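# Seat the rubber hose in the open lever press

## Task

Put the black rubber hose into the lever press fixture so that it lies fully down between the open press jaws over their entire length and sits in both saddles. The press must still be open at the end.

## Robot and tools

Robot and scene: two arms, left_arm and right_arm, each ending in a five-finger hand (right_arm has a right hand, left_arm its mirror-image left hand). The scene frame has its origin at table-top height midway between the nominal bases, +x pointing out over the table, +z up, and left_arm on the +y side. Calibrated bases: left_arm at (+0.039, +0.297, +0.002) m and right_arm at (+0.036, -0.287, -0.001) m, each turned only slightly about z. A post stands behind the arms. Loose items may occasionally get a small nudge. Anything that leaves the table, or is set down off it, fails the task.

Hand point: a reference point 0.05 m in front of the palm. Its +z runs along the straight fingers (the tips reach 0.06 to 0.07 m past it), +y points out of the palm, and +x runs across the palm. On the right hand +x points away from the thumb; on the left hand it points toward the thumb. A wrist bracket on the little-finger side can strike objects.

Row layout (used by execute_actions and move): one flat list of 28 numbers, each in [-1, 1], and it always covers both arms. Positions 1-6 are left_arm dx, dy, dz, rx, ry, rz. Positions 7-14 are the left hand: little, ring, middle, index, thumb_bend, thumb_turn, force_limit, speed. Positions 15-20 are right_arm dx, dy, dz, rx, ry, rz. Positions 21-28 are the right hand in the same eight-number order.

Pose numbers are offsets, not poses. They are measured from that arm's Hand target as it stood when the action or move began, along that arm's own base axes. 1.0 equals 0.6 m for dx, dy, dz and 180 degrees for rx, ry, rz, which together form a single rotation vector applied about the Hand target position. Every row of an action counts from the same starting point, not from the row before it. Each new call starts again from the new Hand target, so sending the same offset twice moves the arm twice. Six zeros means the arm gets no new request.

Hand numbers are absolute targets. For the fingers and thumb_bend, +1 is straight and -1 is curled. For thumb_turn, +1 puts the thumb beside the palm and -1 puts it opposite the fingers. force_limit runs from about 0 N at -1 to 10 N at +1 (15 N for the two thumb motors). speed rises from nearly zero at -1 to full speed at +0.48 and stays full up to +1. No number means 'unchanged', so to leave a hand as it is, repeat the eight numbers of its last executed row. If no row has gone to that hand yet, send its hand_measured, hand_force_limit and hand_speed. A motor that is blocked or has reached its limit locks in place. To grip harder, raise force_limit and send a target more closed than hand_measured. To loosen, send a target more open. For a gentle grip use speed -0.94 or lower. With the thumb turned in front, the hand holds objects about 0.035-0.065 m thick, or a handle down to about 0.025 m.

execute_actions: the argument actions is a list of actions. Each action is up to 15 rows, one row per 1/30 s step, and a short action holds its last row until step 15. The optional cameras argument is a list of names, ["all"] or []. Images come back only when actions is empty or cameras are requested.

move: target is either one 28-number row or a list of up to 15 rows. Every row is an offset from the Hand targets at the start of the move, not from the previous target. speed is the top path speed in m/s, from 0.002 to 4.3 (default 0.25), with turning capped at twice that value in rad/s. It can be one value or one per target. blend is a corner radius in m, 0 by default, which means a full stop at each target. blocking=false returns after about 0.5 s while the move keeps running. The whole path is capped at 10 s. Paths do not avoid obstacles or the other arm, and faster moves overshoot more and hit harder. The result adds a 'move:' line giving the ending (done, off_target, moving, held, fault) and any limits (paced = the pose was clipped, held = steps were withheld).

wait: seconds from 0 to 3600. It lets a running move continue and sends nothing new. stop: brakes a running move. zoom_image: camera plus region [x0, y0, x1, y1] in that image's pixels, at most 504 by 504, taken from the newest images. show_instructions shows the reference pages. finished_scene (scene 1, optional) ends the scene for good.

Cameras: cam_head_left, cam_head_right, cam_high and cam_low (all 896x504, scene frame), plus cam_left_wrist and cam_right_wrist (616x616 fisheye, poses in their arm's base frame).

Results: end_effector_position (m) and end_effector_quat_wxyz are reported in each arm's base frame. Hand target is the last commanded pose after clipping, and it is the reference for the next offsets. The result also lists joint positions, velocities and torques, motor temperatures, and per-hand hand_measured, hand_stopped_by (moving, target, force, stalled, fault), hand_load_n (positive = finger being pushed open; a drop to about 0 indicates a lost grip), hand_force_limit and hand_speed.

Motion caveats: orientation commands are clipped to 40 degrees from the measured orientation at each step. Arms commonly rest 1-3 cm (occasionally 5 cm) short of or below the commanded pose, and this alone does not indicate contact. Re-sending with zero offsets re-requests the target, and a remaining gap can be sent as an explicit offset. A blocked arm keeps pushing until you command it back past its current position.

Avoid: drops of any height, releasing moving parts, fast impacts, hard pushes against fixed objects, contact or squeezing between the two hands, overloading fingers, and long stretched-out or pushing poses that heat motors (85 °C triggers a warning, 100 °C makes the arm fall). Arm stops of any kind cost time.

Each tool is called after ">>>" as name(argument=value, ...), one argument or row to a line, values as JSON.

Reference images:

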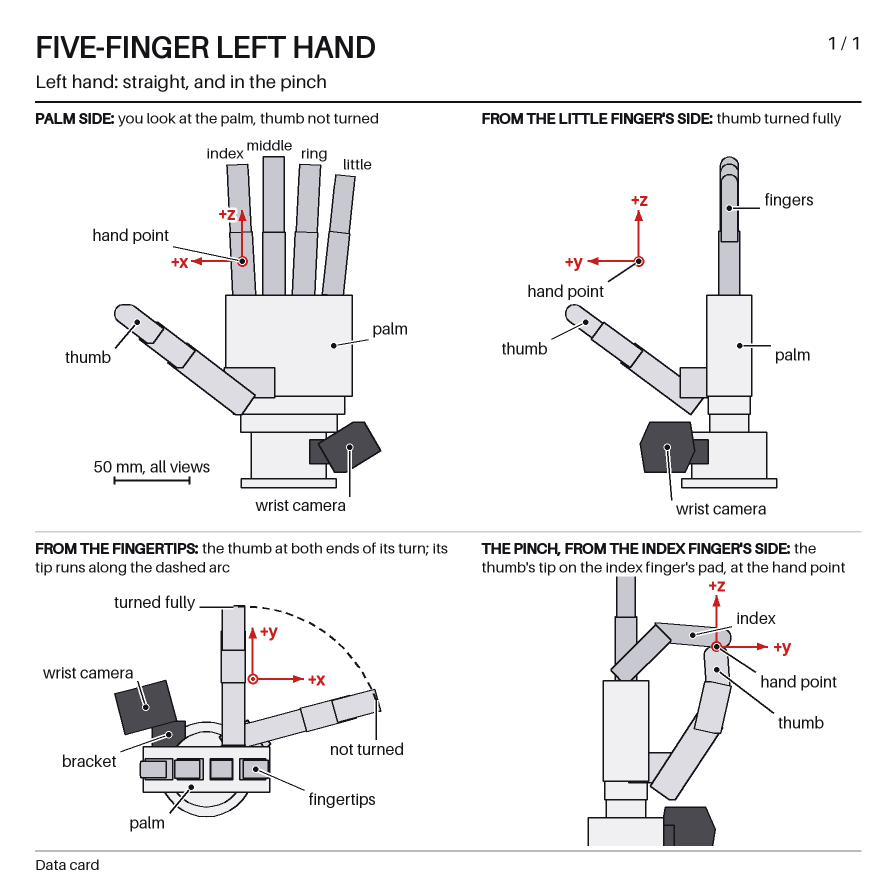

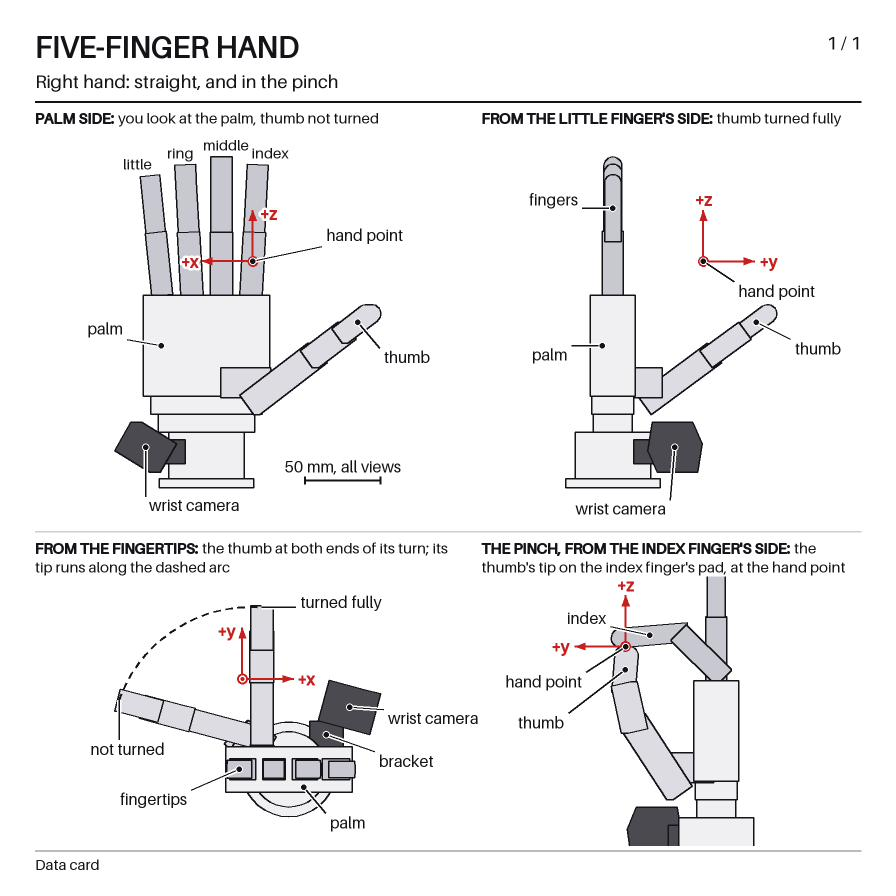

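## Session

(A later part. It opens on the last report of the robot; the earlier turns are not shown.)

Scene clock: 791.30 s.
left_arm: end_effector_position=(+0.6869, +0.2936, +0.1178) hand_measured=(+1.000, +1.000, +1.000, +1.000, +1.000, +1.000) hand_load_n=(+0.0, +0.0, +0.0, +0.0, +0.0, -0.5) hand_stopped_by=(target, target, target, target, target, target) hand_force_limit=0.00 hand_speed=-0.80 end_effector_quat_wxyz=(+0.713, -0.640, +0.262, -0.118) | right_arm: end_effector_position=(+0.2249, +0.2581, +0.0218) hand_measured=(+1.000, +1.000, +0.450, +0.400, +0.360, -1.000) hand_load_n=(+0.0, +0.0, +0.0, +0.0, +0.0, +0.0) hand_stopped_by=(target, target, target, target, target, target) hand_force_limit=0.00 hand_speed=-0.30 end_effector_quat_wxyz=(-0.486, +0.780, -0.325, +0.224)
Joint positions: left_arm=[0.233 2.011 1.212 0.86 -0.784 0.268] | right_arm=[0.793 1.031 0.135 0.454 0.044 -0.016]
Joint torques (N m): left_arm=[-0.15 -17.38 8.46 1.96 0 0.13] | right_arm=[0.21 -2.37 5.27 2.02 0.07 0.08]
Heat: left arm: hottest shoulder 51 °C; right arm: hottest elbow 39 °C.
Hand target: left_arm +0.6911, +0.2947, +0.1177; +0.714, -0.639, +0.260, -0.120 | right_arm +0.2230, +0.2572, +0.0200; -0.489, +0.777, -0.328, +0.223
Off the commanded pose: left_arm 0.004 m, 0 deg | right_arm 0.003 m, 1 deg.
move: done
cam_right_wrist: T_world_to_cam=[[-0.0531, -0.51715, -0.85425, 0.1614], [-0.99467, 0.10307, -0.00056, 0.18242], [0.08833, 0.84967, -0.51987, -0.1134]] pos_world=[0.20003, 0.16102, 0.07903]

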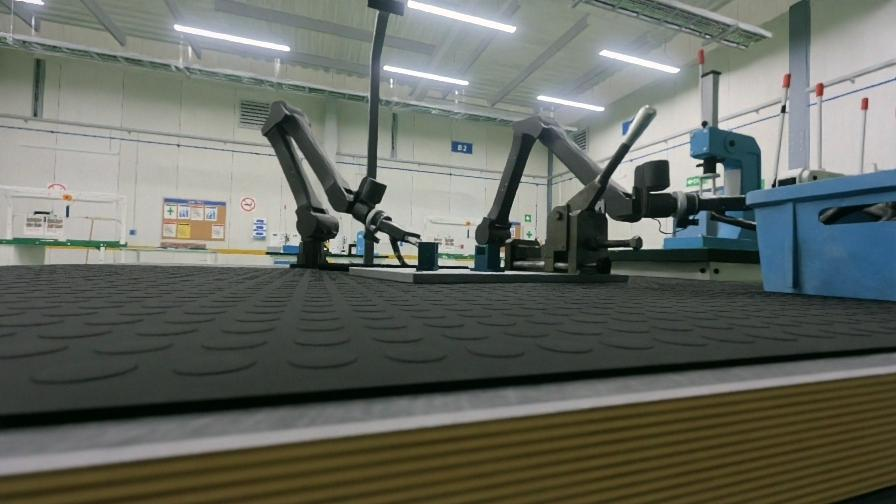

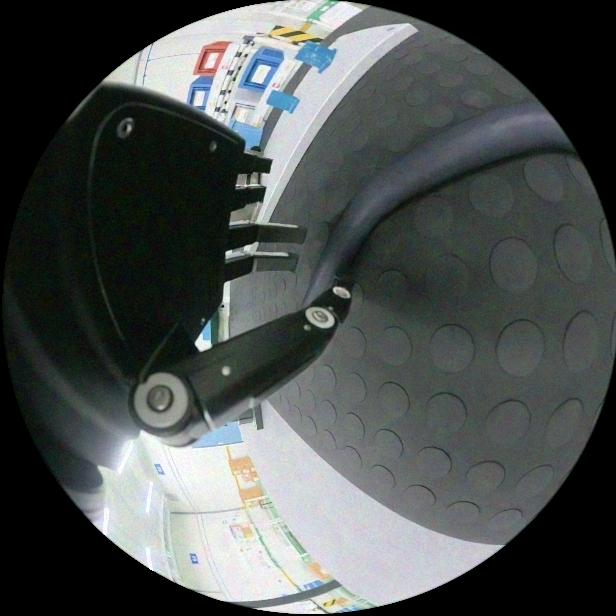

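>>> move(
  target=[0,0,0,0,0,0,1,1,1,1,1,1,0,-0.8,0,0,-0.008,0,0,0,1,1,0.45,0.4,0.36,-1,0,-0.3],
  speed=0.05,
  cameras=[],
)

Scene clock: 798.53 s.
left_arm: end_effector_position=(+0.6869, +0.2936, +0.1178) hand_measured=(+1.000, +1.000, +1.000, +1.000, +1.000, +1.000) hand_load_n=(+0.0, +0.0, +0.0, +0.0, +0.0, +0.0) hand_stopped_by=(target, target, target, target, target, target) hand_force_limit=0.00 hand_speed=-0.80 end_effector_quat_wxyz=(+0.713, -0.640, +0.262, -0.118) | right_arm: end_effector_position=(+0.2257, +0.2590, +0.0193) hand_measured=(+1.000, +1.000, +0.450, +0.400, +0.360, -1.000) hand_load_n=(+0.0, +0.0, +0.0, +0.0, +0.0, +0.0) hand_stopped_by=(target, target, target, target, target, target) hand_force_limit=0.00 hand_speed=-0.30 end_effector_quat_wxyz=(-0.489, +0.778, -0.324, +0.225)
Joint positions: left_arm=[0.233 2.011 1.212 0.86 -0.784 0.268] | right_arm=[0.793 1.059 0.13 0.494 0.044 -0.016]
Joint torques (N m): left_arm=[-0.21 -17.38 8.46 1.91 0.01 0.12] | right_arm=[0.26 -2.02 5.01 2.02 0.07 0.08]
Heat: left arm: hottest shoulder 51 °C; right arm: hottest elbow 38 °C.
Hand target: left_arm +0.6911, +0.2947, +0.1177; +0.714, -0.639, +0.260, -0.120 | right_arm +0.2230, +0.2572, +0.0152; -0.489, +0.777, -0.328, +0.223
Off the commanded pose: left_arm 0.004 m, 0 deg | right_arm 0.005 m, 1 deg.
move: done

>>> move(
  target=[0,0,0,0,0,0,1,1,1,1,1,1,0,-0.8,0,0,0,0,0,0,1,1,0.05,0.0,0.36,-1,-0.3,-0.85],
  cameras=["cam_low","cam_right_wrist","cam_high"],
)

>>> zoom_image(
  camera="cam_right_wrist",
  region=[220, 160, 480, 420],
)

>>> zoom_image(
  camera="cam_low",
  region=[360, 220, 440, 280],
)

Scene clock: 805.83 s.
left_arm: end_effector_position=(+0.6869, +0.2936, +0.1178) hand_measured=(+1.000, +1.000, +1.000, +1.000, +1.000, +1.000) hand_load_n=(+0.0, +0.0, +0.0, +0.0, +0.0, +0.0) hand_stopped_by=(target, target, target, target, target, target) hand_force_limit=0.00 hand_speed=-0.80 end_effector_quat_wxyz=(+0.713, -0.640, +0.262, -0.118) | right_arm: end_effector_position=(+0.2257, +0.2590, +0.0193) hand_measured=(+1.000, +1.000, +0.050, +0.000, +0.360, -1.000) hand_load_n=(+0.0, +0.0, +0.0, +0.0, +0.0, +0.0) hand_stopped_by=(target, target, target, target, target, target) hand_force_limit=-0.30 hand_speed=-0.85 end_effector_quat_wxyz=(-0.489, +0.778, -0.324, +0.225)
Joint positions: left_arm=[0.233 2.011 1.212 0.86 -0.784 0.268] | right_arm=[0.793 1.059 0.13 0.494 0.044 -0.016]
Joint torques (N m): left_arm=[-0.21 -17.61 8.47 1.94 -0.01 0.11] | right_arm=[0.21 -1.96 5.01 2.06 0.08 0.08]
Heat: left arm: hottest shoulder 51 °C; right arm: hottest elbow 38 °C.
Hand target: left_arm +0.6911, +0.2947, +0.1177; +0.714, -0.639, +0.260, -0.120 | right_arm +0.2230, +0.2572, +0.0152; -0.489, +0.777, -0.328, +0.223
Off the commanded pose: left_arm 0.004 m, 0 deg | right_arm 0.005 m, 1 deg.
move: done
cam_right_wrist: T_world_to_cam=[[-0.04893, -0.51297, -0.85701, 0.15773], [-0.99466, 0.10306, -0.00489, 0.18319], [0.09083, 0.8522, -0.51528, -0.11674]] pos_world=[0.20053, 0.16152, 0.07592]
Images, in order (width x height): cam_high 896x504, cam_low 896x504, cam_right_wrist 616x616.

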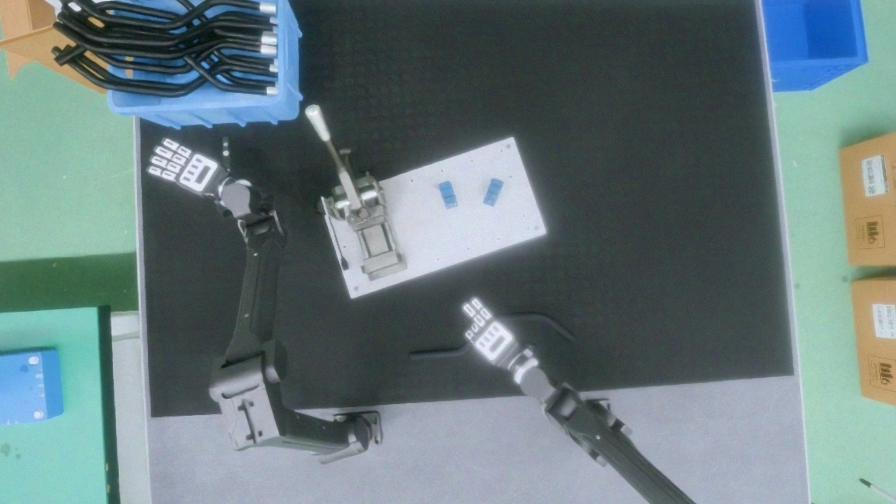

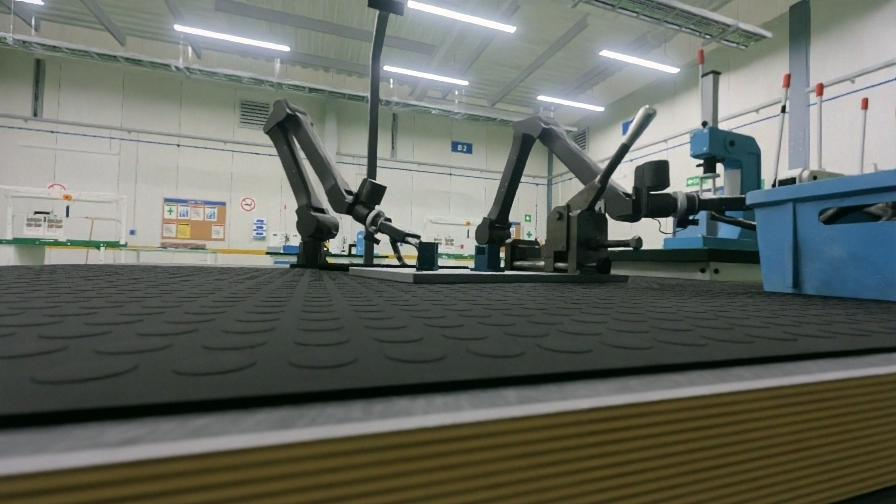

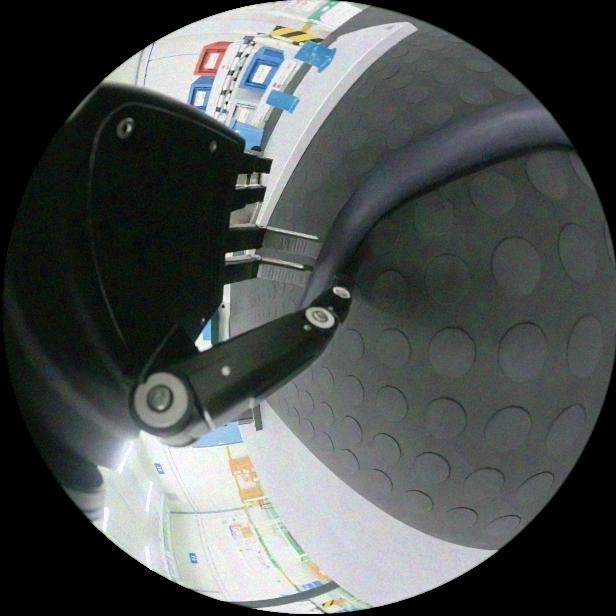

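Scaled by 1.938 from the camera's image (finer frame: 880x880).

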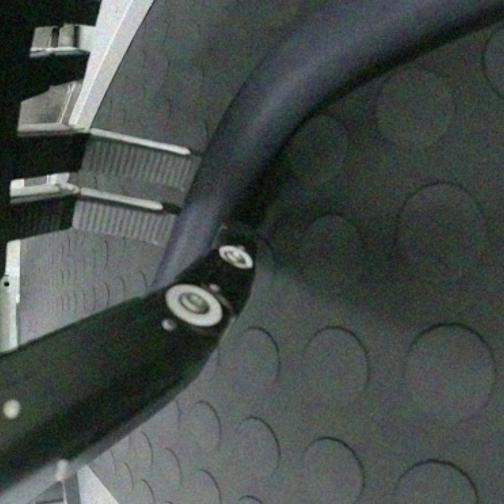

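Scaled by 6.300 from the camera's image (finer frame: 1280x720).

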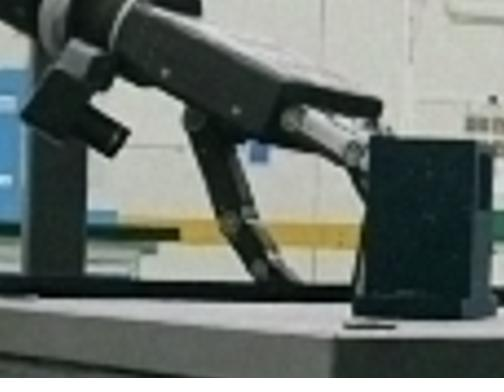

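>>> move(
  target=[0,0,0,0,0,0,1,1,1,1,1,1,0,-0.8,0,0,0,0,0,0,1,1,-0.3,-0.3,0.36,-1,-0.2,-0.88],
  cameras=["cam_low","cam_right_wrist","cam_high"],
)

>>> zoom_image(
  camera="cam_right_wrist",
  region=[220, 160, 480, 420],
)

>>> zoom_image(
  camera="cam_low",
  region=[360, 220, 440, 280],
)

Scene clock: 812.87 s.
left_arm: end_effector_position=(+0.6869, +0.2936, +0.1178) hand_measured=(+1.000, +1.000, +1.000, +1.000, +1.000, +1.000) hand_load_n=(+0.0, +0.0, +0.0, +0.0, +0.0, +0.0) hand_stopped_by=(target, target, target, target, target, target) hand_force_limit=0.00 hand_speed=-0.80 end_effector_quat_wxyz=(+0.713, -0.640, +0.262, -0.118) | right_arm: end_effector_position=(+0.2259, +0.2594, +0.0199) hand_measured=(+1.000, +1.000, -0.070, -0.110, +0.362, -1.000) hand_load_n=(+0.0, +0.0, +4.0, +4.0, +5.5, +0.0) hand_stopped_by=(target, target, force, force, target, target) hand_force_limit=-0.20 hand_speed=-0.88 end_effector_quat_wxyz=(-0.490, +0.777, -0.325, +0.225)
Joint positions: left_arm=[0.233 2.011 1.212 0.86 -0.784 0.268] | right_arm=[0.793 1.059 0.13 0.497 0.044 -0.014]
Joint torques (N m): left_arm=[-0.21 -17.49 8.44 1.99 0 0.12] | right_arm=[0.26 -2.02 5.01 1.95 0.08 0.05]
Motor temperatures (°C): left_arm=[28 51 41 29 26 24] | right_arm=[32 32 37 27 30 27]
Heat: left arm: hottest shoulder 51 °C; right arm: hottest elbow 37 °C.
Hand target: left_arm +0.6911, +0.2947, +0.1177; +0.714, -0.639, +0.260, -0.120 | right_arm +0.2230, +0.2572, +0.0152; -0.489, +0.777, -0.328, +0.223
Off the commanded pose: left_arm 0.004 m, 0 deg | right_arm 0.006 m, 0 deg.
move: done
cam_right_wrist: T_world_to_cam=[[-0.04905, -0.50993, -0.85881, 0.15782], [-0.99456, 0.10408, -0.00499, 0.18308], [0.09193, 0.85389, -0.51226, -0.11758]] pos_world=[0.20063, 0.16182, 0.07622]
Images, in order (width x height): cam_high 896x504, cam_low 896x504, cam_right_wrist 616x616.

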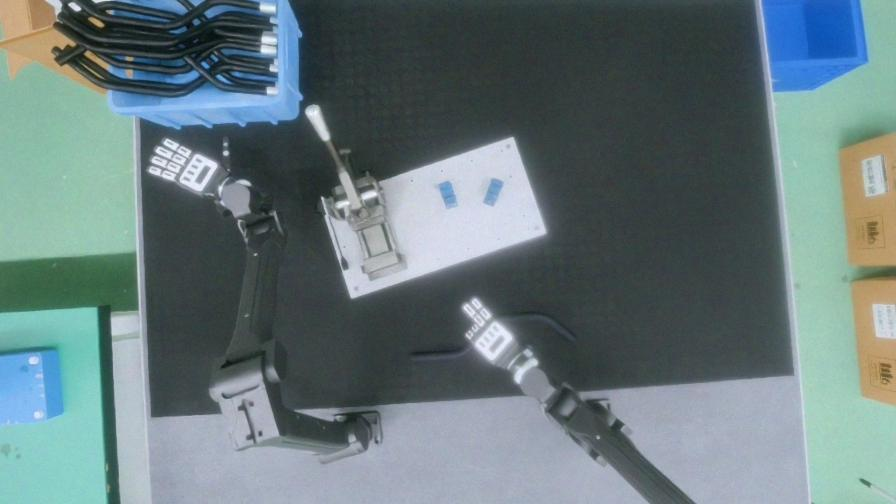

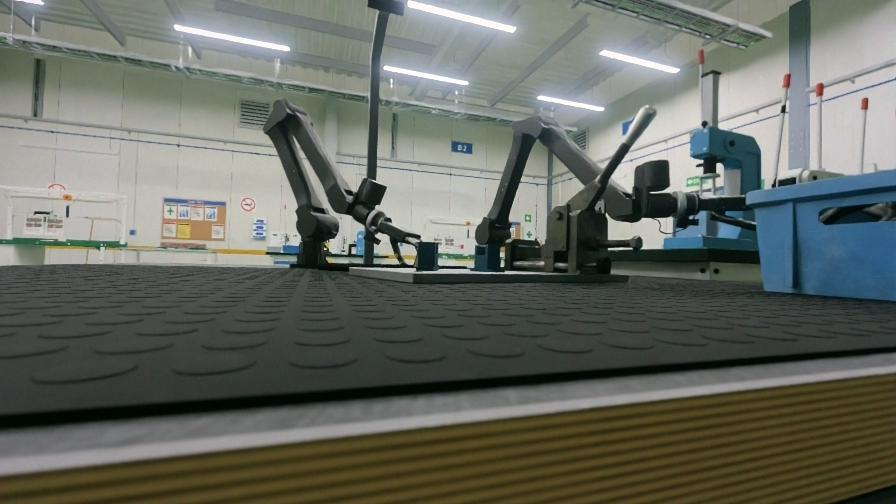

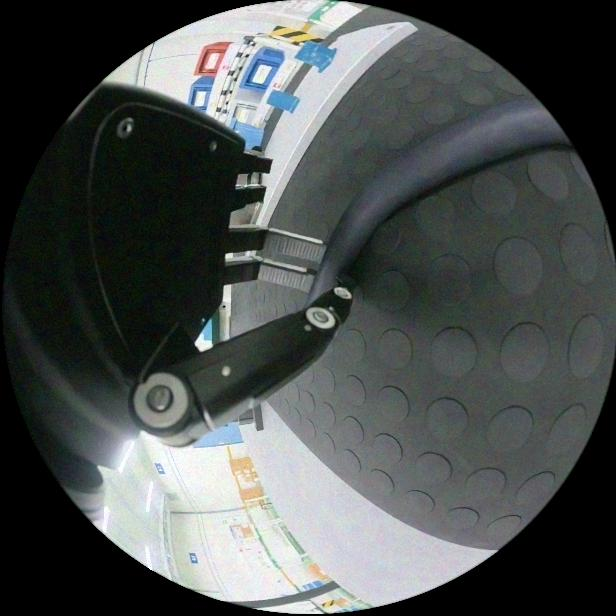

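Scaled by 1.938 from the camera's image (finer frame: 880x880).

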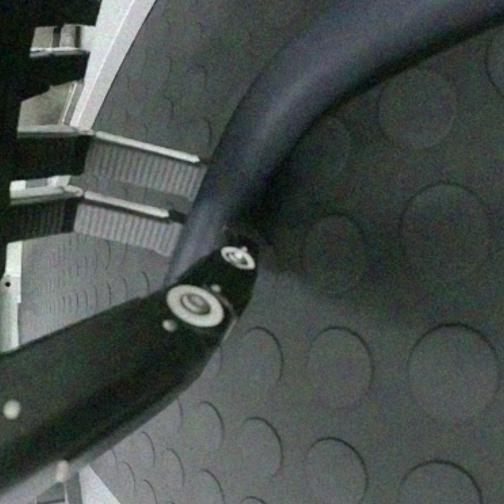

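Scaled by 6.300 from the camera's image (finer frame: 1280x720).

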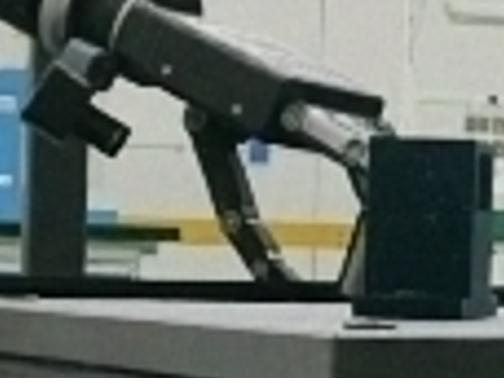

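>>> move(
  target=[0,0,0,0,0,0,1,1,1,1,1,1,0,-0.8,0,0,0,0,0,0,1,1,-0.35,-0.35,0.36,-1,0.3,-0.88],
  cameras=[],
)

>>> move(
  target=[0,0,0,0,0,0,1,1,1,1,1,1,0,-0.8,0,0,0.07,0,0,0,1,1,-0.35,-0.35,0.36,-1,0.3,-0.88],
  speed=0.06,
  cameras=["cam_low","cam_right_wrist","cam_high", "cam_head_left"],
)

>>> zoom_image(
  camera="cam_low",
  region=[280, 180, 480, 290],
)

>>> zoom_image(
  camera="cam_high",
  region=[380, 270, 620, 400],
)

Scene clock: 821.67 s.
left_arm: end_effector_position=(+0.6869, +0.2936, +0.1178) hand_measured=(+1.000, +1.000, +1.000, +1.000, +1.000, +1.000) hand_load_n=(+0.0, +0.0, +0.0, +0.0, +0.0, -0.5) hand_stopped_by=(target, target, target, target, target, target) hand_force_limit=0.00 hand_speed=-0.80 end_effector_quat_wxyz=(+0.713, -0.640, +0.262, -0.118) | right_arm: end_effector_position=(+0.2259, +0.2594, +0.0199) hand_measured=(+1.000, +1.000, -0.090, -0.128, +0.362, -1.000) hand_load_n=(+0.0, +0.0, +7.5, +7.0, +11.0, +0.0) hand_stopped_by=(target, target, force, force, target, target) hand_force_limit=0.30 hand_speed=-0.88 end_effector_quat_wxyz=(-0.490, +0.777, -0.325, +0.225)
Joint positions: left_arm=[0.233 2.011 1.212 0.86 -0.784 0.268] | right_arm=[0.793 1.059 0.13 0.497 0.044 -0.014]
Joint torques (N m): left_arm=[-0.15 -17.2 8.5 1.96 -0.01 0.11] | right_arm=[0.21 -2.02 5.01 1.96 0.08 0.05]
Heat: left arm: hottest shoulder 51 °C; right arm: hottest elbow 37 °C.
Hand target: left_arm +0.6911, +0.2947, +0.1177; +0.714, -0.639, +0.260, -0.120 | right_arm +0.2230, +0.2572, +0.0152; -0.489, +0.777, -0.328, +0.223
Off the commanded pose: left_arm 0.004 m, 0 deg | right_arm 0.006 m, 0 deg.
move: done

Scene clock: 822.87 s.
left_arm: end_effector_position=(+0.6869, +0.2936, +0.1178) hand_measured=(+1.000, +1.000, +1.000, +1.000, +1.000, +1.000) hand_load_n=(+0.0, +0.0, +0.0, +0.0, +0.0, +0.0) hand_stopped_by=(target, target, target, target, target, target) hand_force_limit=0.00 hand_speed=-0.80 end_effector_quat_wxyz=(+0.713, -0.640, +0.262, -0.118) | right_arm: end_effector_position=(+0.2096, +0.2428, +0.0326) hand_measured=(+1.000, +1.000, -0.090, -0.128, +0.362, -1.000) hand_load_n=(+0.0, +0.0, +7.5, +6.0, +11.0, +0.0) hand_stopped_by=(target, target, force, force, target, target) hand_force_limit=0.30 hand_speed=-0.88 end_effector_quat_wxyz=(-0.471, +0.789, -0.329, +0.217)
Joint positions: left_arm=[0.233 2.011 1.212 0.86 -0.784 0.268] | right_arm=[0.793 0.828 0.134 0.212 0.044 -0.014]
Joint torques (N m): left_arm=[-0.03 -17.38 8.39 1.94 0.01 0.09] | right_arm=[0.21 -2.08 10.63 0.9 0.05 0.05]
Heat: left arm: hottest shoulder 51 °C; right arm: hottest elbow 37 °C.
Hand target: left_arm +0.6911, +0.2947, +0.1177; +0.714, -0.639, +0.260, -0.120 | right_arm +0.2230, +0.2572, +0.0572; -0.489, +0.777, -0.328, +0.223
Off the commanded pose: left_arm 0.004 m, 0 deg | right_arm 0.032 m, 3 deg.
move: off_target (right_arm)
cam_right_wrist: T_world_to_cam=[[-0.07839, -0.5397, -0.8382, 0.17212], [-0.9942, 0.10446, 0.02572, 0.16747], [0.07368, 0.83535, -0.54476, -0.0861]] pos_world=[0.18633, 0.14732, 0.09306]
Images, in order (width x height): cam_head_left 896x504, cam_high 896x504, cam_low 896x504, cam_right_wrist 616x616.

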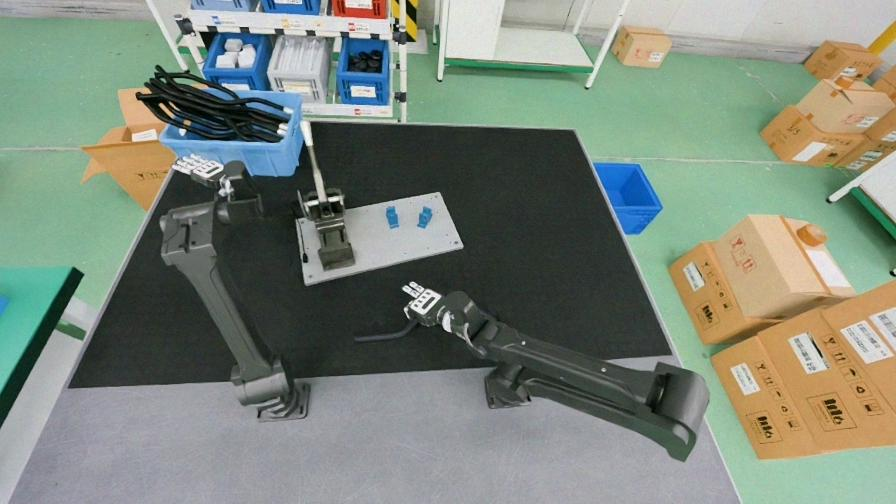

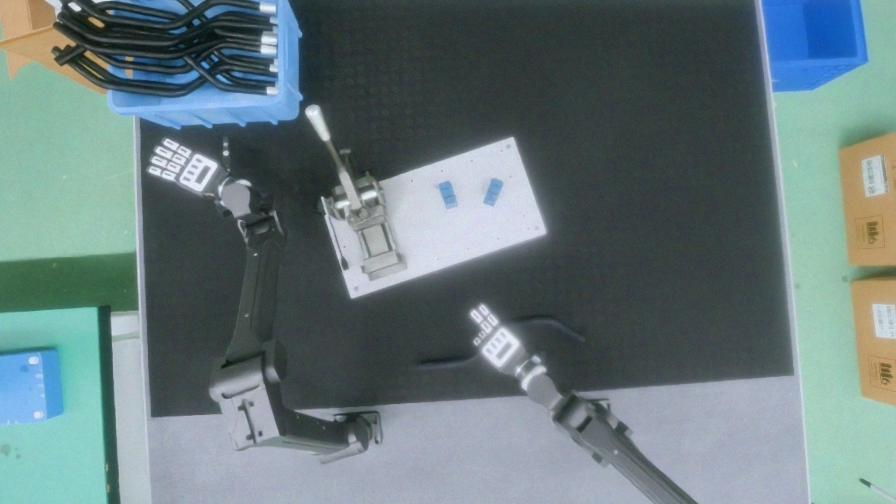

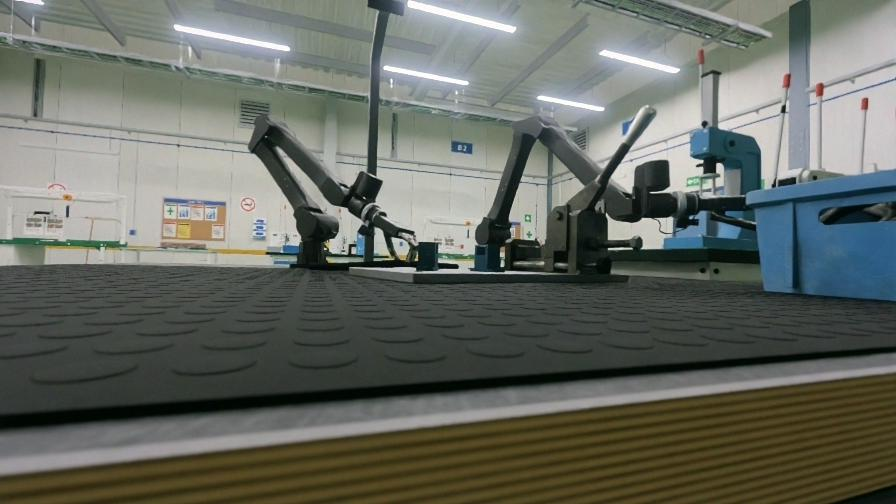

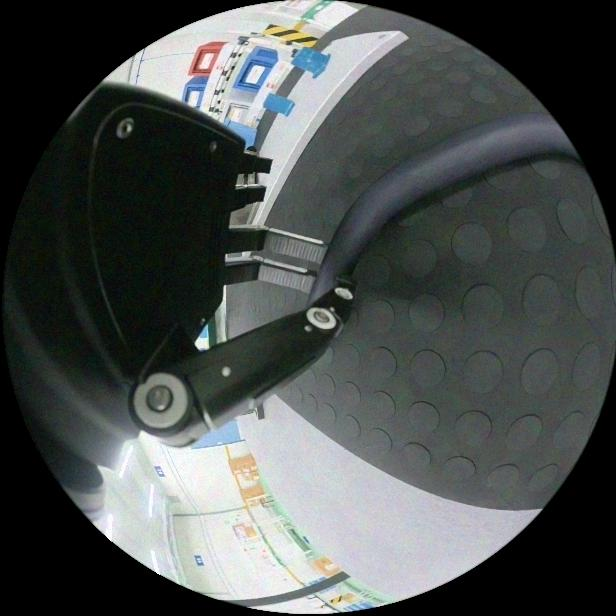

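Scaled by 2.520 from the camera's image (finer frame: 1280x720).

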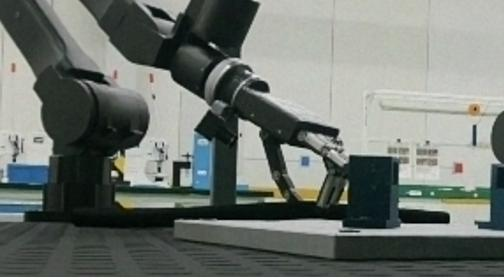

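Scaled by 2.100 from the camera's image (finer frame: 1280x720).

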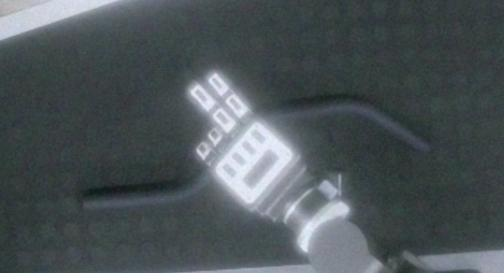

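>>> move(
  target=[0,0,0,0,0,0,1,1,1,1,1,1,0,-0.8,0.02,0.02,0.15,0,0,0,1,1,-0.35,-0.35,0.36,-1,0.3,-0.88],
  speed=0.06,
  cameras=["cam_low","cam_right_wrist","cam_high", "cam_head_left"],
)

>>> zoom_image(
  camera="cam_low",
  region=[280, 150, 500, 290],
)

>>> zoom_image(
  camera="cam_high",
  region=[380, 250, 620, 400],
)

Scene clock: 830.30 s.
left_arm: end_effector_position=(+0.6869, +0.2936, +0.1178) hand_measured=(+1.000, +1.000, +1.000, +1.000, +1.000, +1.000) hand_load_n=(+0.0, +0.0, +0.0, +0.0, +0.0, +0.0) hand_stopped_by=(target, target, target, target, target, target) hand_force_limit=0.00 hand_speed=-0.80 end_effector_quat_wxyz=(+0.713, -0.640, +0.262, -0.118) | right_arm: end_effector_position=(+0.2247, +0.2582, +0.1143) hand_measured=(+1.000, +1.000, -0.090, -0.128, +0.364, -1.000) hand_load_n=(-0.5, +0.0, +6.5, +5.5, +12.0, +0.0) hand_stopped_by=(target, target, force, force, target, target) hand_force_limit=0.30 hand_speed=-0.88 end_effector_quat_wxyz=(-0.467, +0.792, -0.330, +0.215)
Joint positions: left_arm=[0.233 2.011 1.212 0.86 -0.784 0.268] | right_arm=[0.793 0.691 0.345 -0.145 0.044 -0.014]
Joint torques (N m): left_arm=[-0.26 -17.61 8.49 1.88 0.02 0.12] | right_arm=[0.09 -2.2 12.41 0.87 0.03 0.05]
Heat: left arm: hottest shoulder 51 °C; right arm: hottest elbow 38 °C.
Hand target: left_arm +0.6911, +0.2947, +0.1177; +0.714, -0.639, +0.260, -0.120 | right_arm +0.2351, +0.2692, +0.1474; -0.489, +0.777, -0.328, +0.223
Off the commanded pose: left_arm 0.004 m, 0 deg | right_arm 0.036 m, 3 deg.
move: off_target (right_arm)
cam_right_wrist: T_world_to_cam=[[-0.08375, -0.54515, -0.83414, 0.25222], [-0.99401, 0.10467, 0.0314, 0.17805], [0.07019, 0.83178, -0.55065, -0.05309]] pos_world=[0.20183, 0.16302, 0.17557]
Images, in order (width x height): cam_head_left 896x504, cam_high 896x504, cam_low 896x504, cam_right_wrist 616x616.

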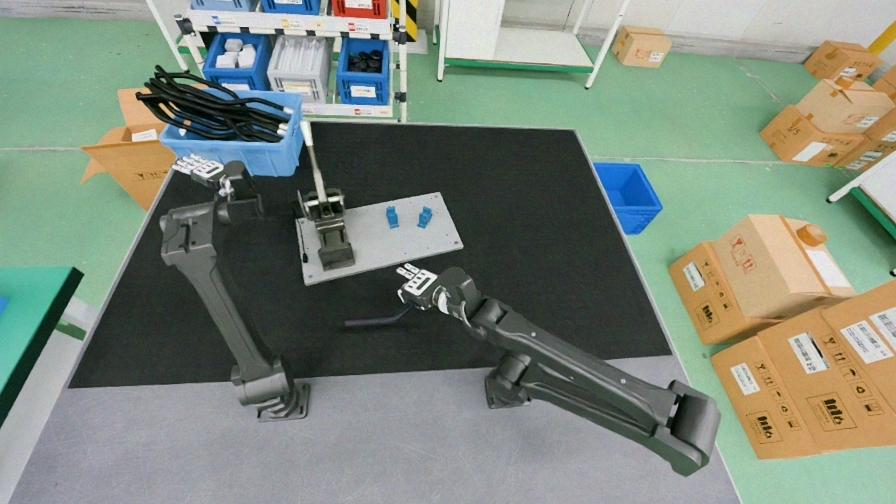

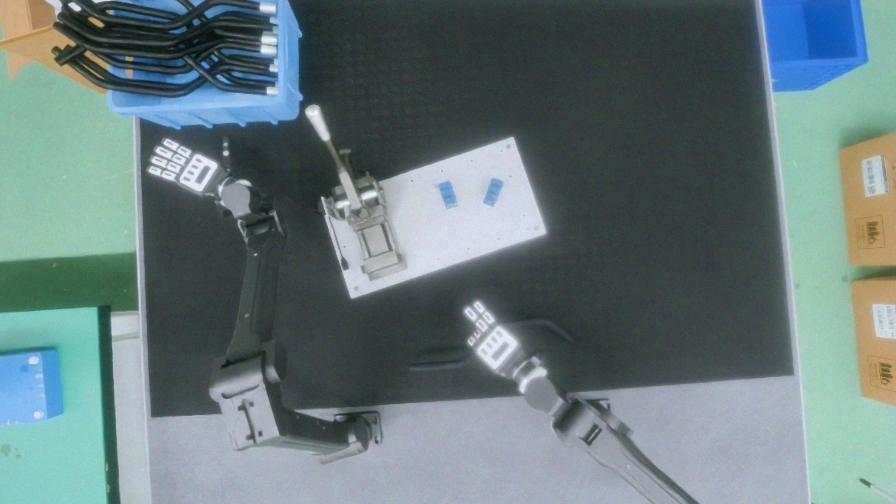

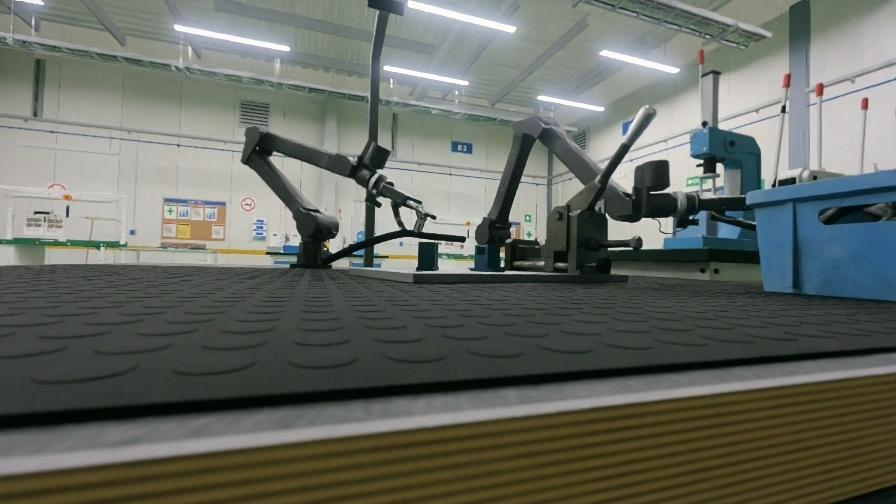

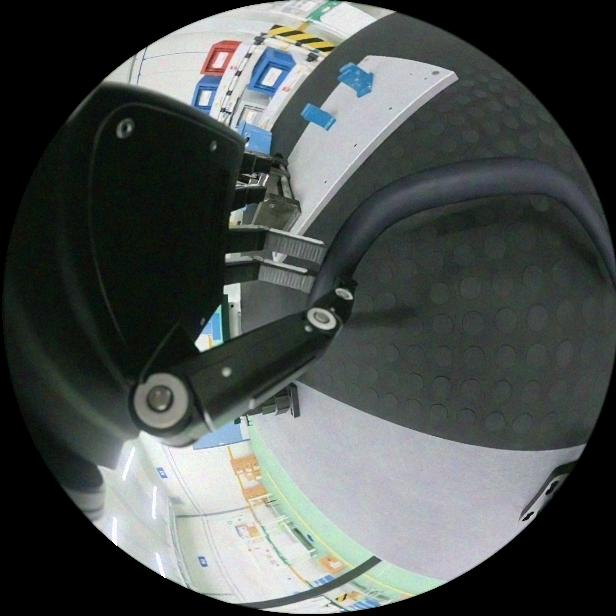

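Scaled by 2.291 from the camera's image (finer frame: 1280x720).

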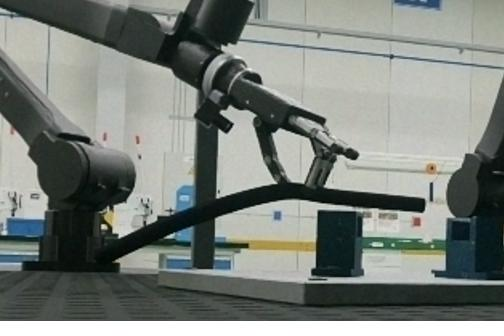

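Scaled by 2.100 from the camera's image (finer frame: 1280x720).

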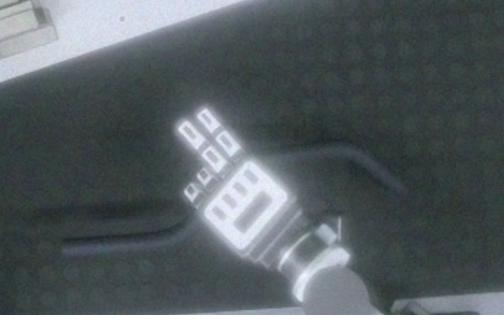

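>>> move(
  target=[0,0,0,0,0,0,1,1,1,1,1,1,0,-0.8,0.02,0.02,0.15,0,0,0,1,1,-0.35,-0.35,0.36,-1,0.3,-0.88],
  speed=0.08,
  cameras=["cam_low","cam_right_wrist","cam_high", "cam_head_left"],
)

>>> zoom_image(
  camera="cam_low",
  region=[280, 130, 500, 290],
)

>>> zoom_image(
  camera="cam_head_left",
  region=[320, 220, 520, 360],
)

Scene clock: 843.57 s.
left_arm: end_effector_position=(+0.6869, +0.2936, +0.1178) hand_measured=(+1.000, +1.000, +1.000, +1.000, +1.000, +1.000) hand_load_n=(+0.0, +0.0, +0.0, +0.0, +0.0, +0.0) hand_stopped_by=(target, target, target, target, target, target) hand_force_limit=0.00 hand_speed=-0.80 end_effector_quat_wxyz=(+0.713, -0.640, +0.262, -0.118) | right_arm: end_effector_position=(+0.2398, +0.2734, +0.2085) hand_measured=(+1.000, +1.000, -0.090, -0.128, +0.364, -1.000) hand_load_n=(+0.0, +0.0, +6.5, +5.5, +12.5, +0.0) hand_stopped_by=(target, target, force, force, target, target) hand_force_limit=0.30 hand_speed=-0.88 end_effector_quat_wxyz=(-0.473, +0.788, -0.329, +0.218)
Joint positions: left_arm=[0.233 2.011 1.212 0.86 -0.784 0.268] | right_arm=[0.793 0.683 0.587 -0.379 0.044 -0.014]
Joint torques (N m): left_arm=[-0.21 -17.32 8.42 1.98 0 0.12] | right_arm=[0.03 -1.32 12.82 0.9 0.01 0.04]
Heat: left arm: hottest shoulder 51 °C; right arm: hottest elbow 41 °C.
Hand target: left_arm +0.6911, +0.2947, +0.1177; +0.714, -0.639, +0.260, -0.120 | right_arm +0.2471, +0.2812, +0.2373; -0.489, +0.777, -0.328, +0.223
Off the commanded pose: left_arm 0.004 m, 0 deg | right_arm 0.031 m, 2 deg.
move: off_target (right_arm)
cam_right_wrist: T_world_to_cam=[[-0.07431, -0.53561, -0.84119, 0.33702], [-0.99431, 0.1043, 0.02142, 0.19073], [0.07627, 0.838, -0.54031, -0.02029]] pos_world=[0.21623, 0.17762, 0.26845]
Images, in order (width x height): cam_head_left 896x504, cam_high 896x504, cam_low 896x504, cam_right_wrist 616x616.

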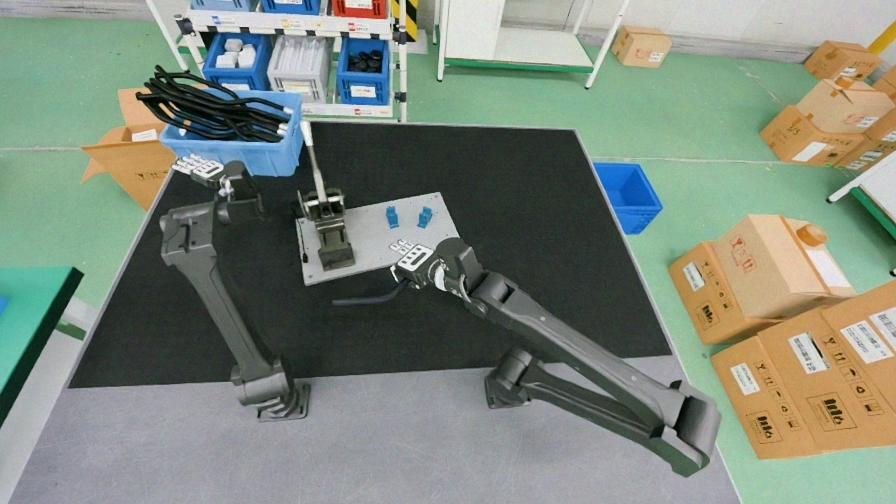

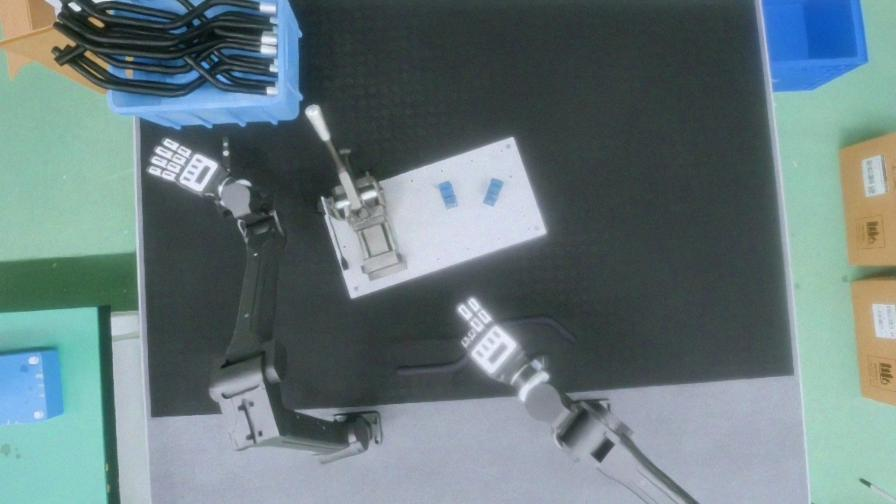

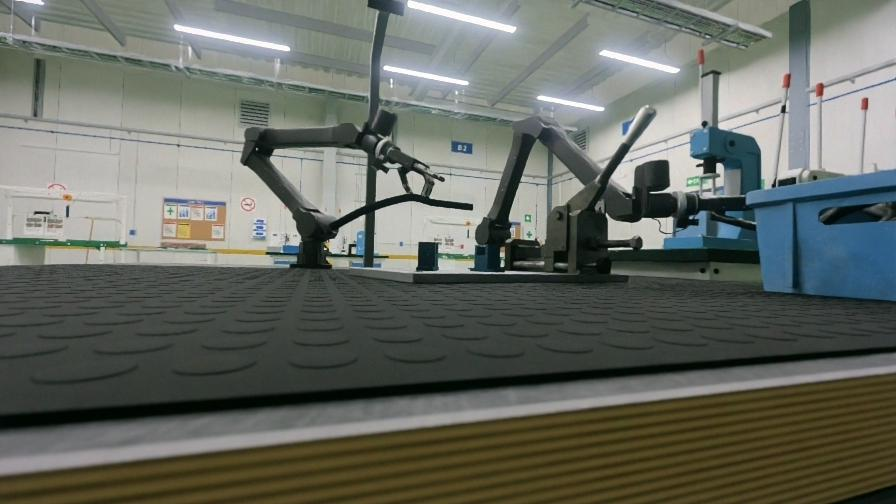

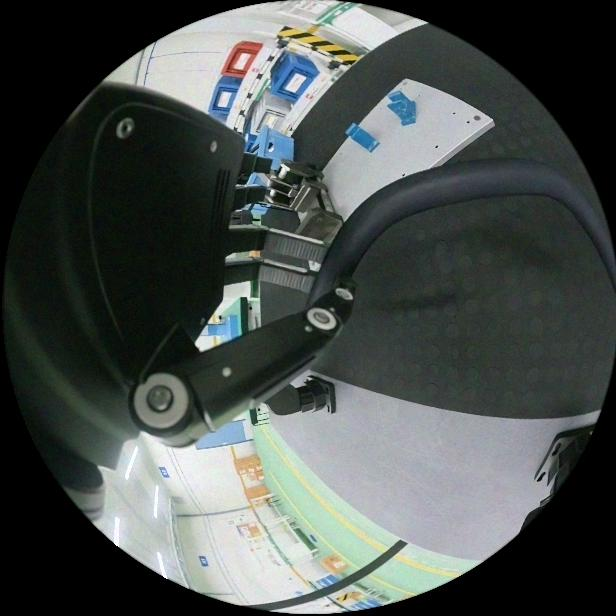

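Scaled by 2.291 from the camera's image (finer frame: 1280x720).

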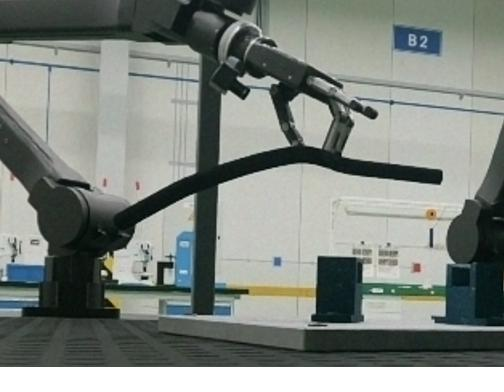

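Scaled by 2.520 from the camera's image (finer frame: 1280x720).

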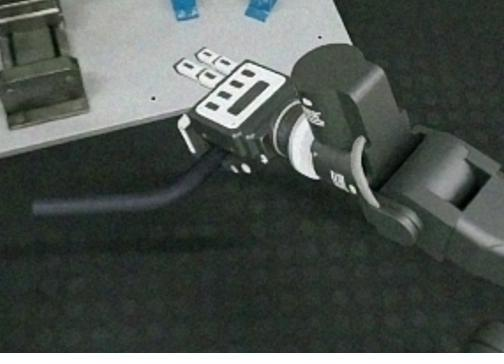

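>>> zoom_image(
  camera="cam_high",
  region=[380, 270, 600, 400],
)

>>> zoom_image(
  camera="cam_right_wrist",
  region=[220, 100, 616, 420],
)

Scaled by 2.291 from the camera's image (finer frame: 1280x720).

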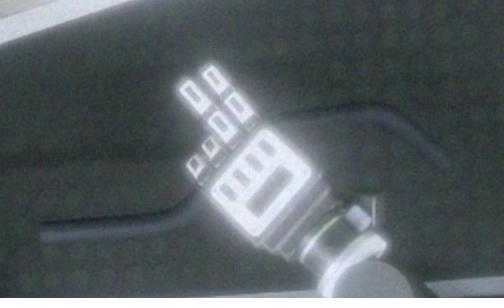

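Scaled by 1.273 from the camera's image (finer frame: 880x880).

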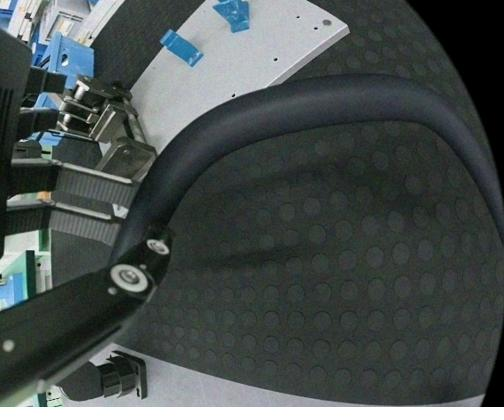

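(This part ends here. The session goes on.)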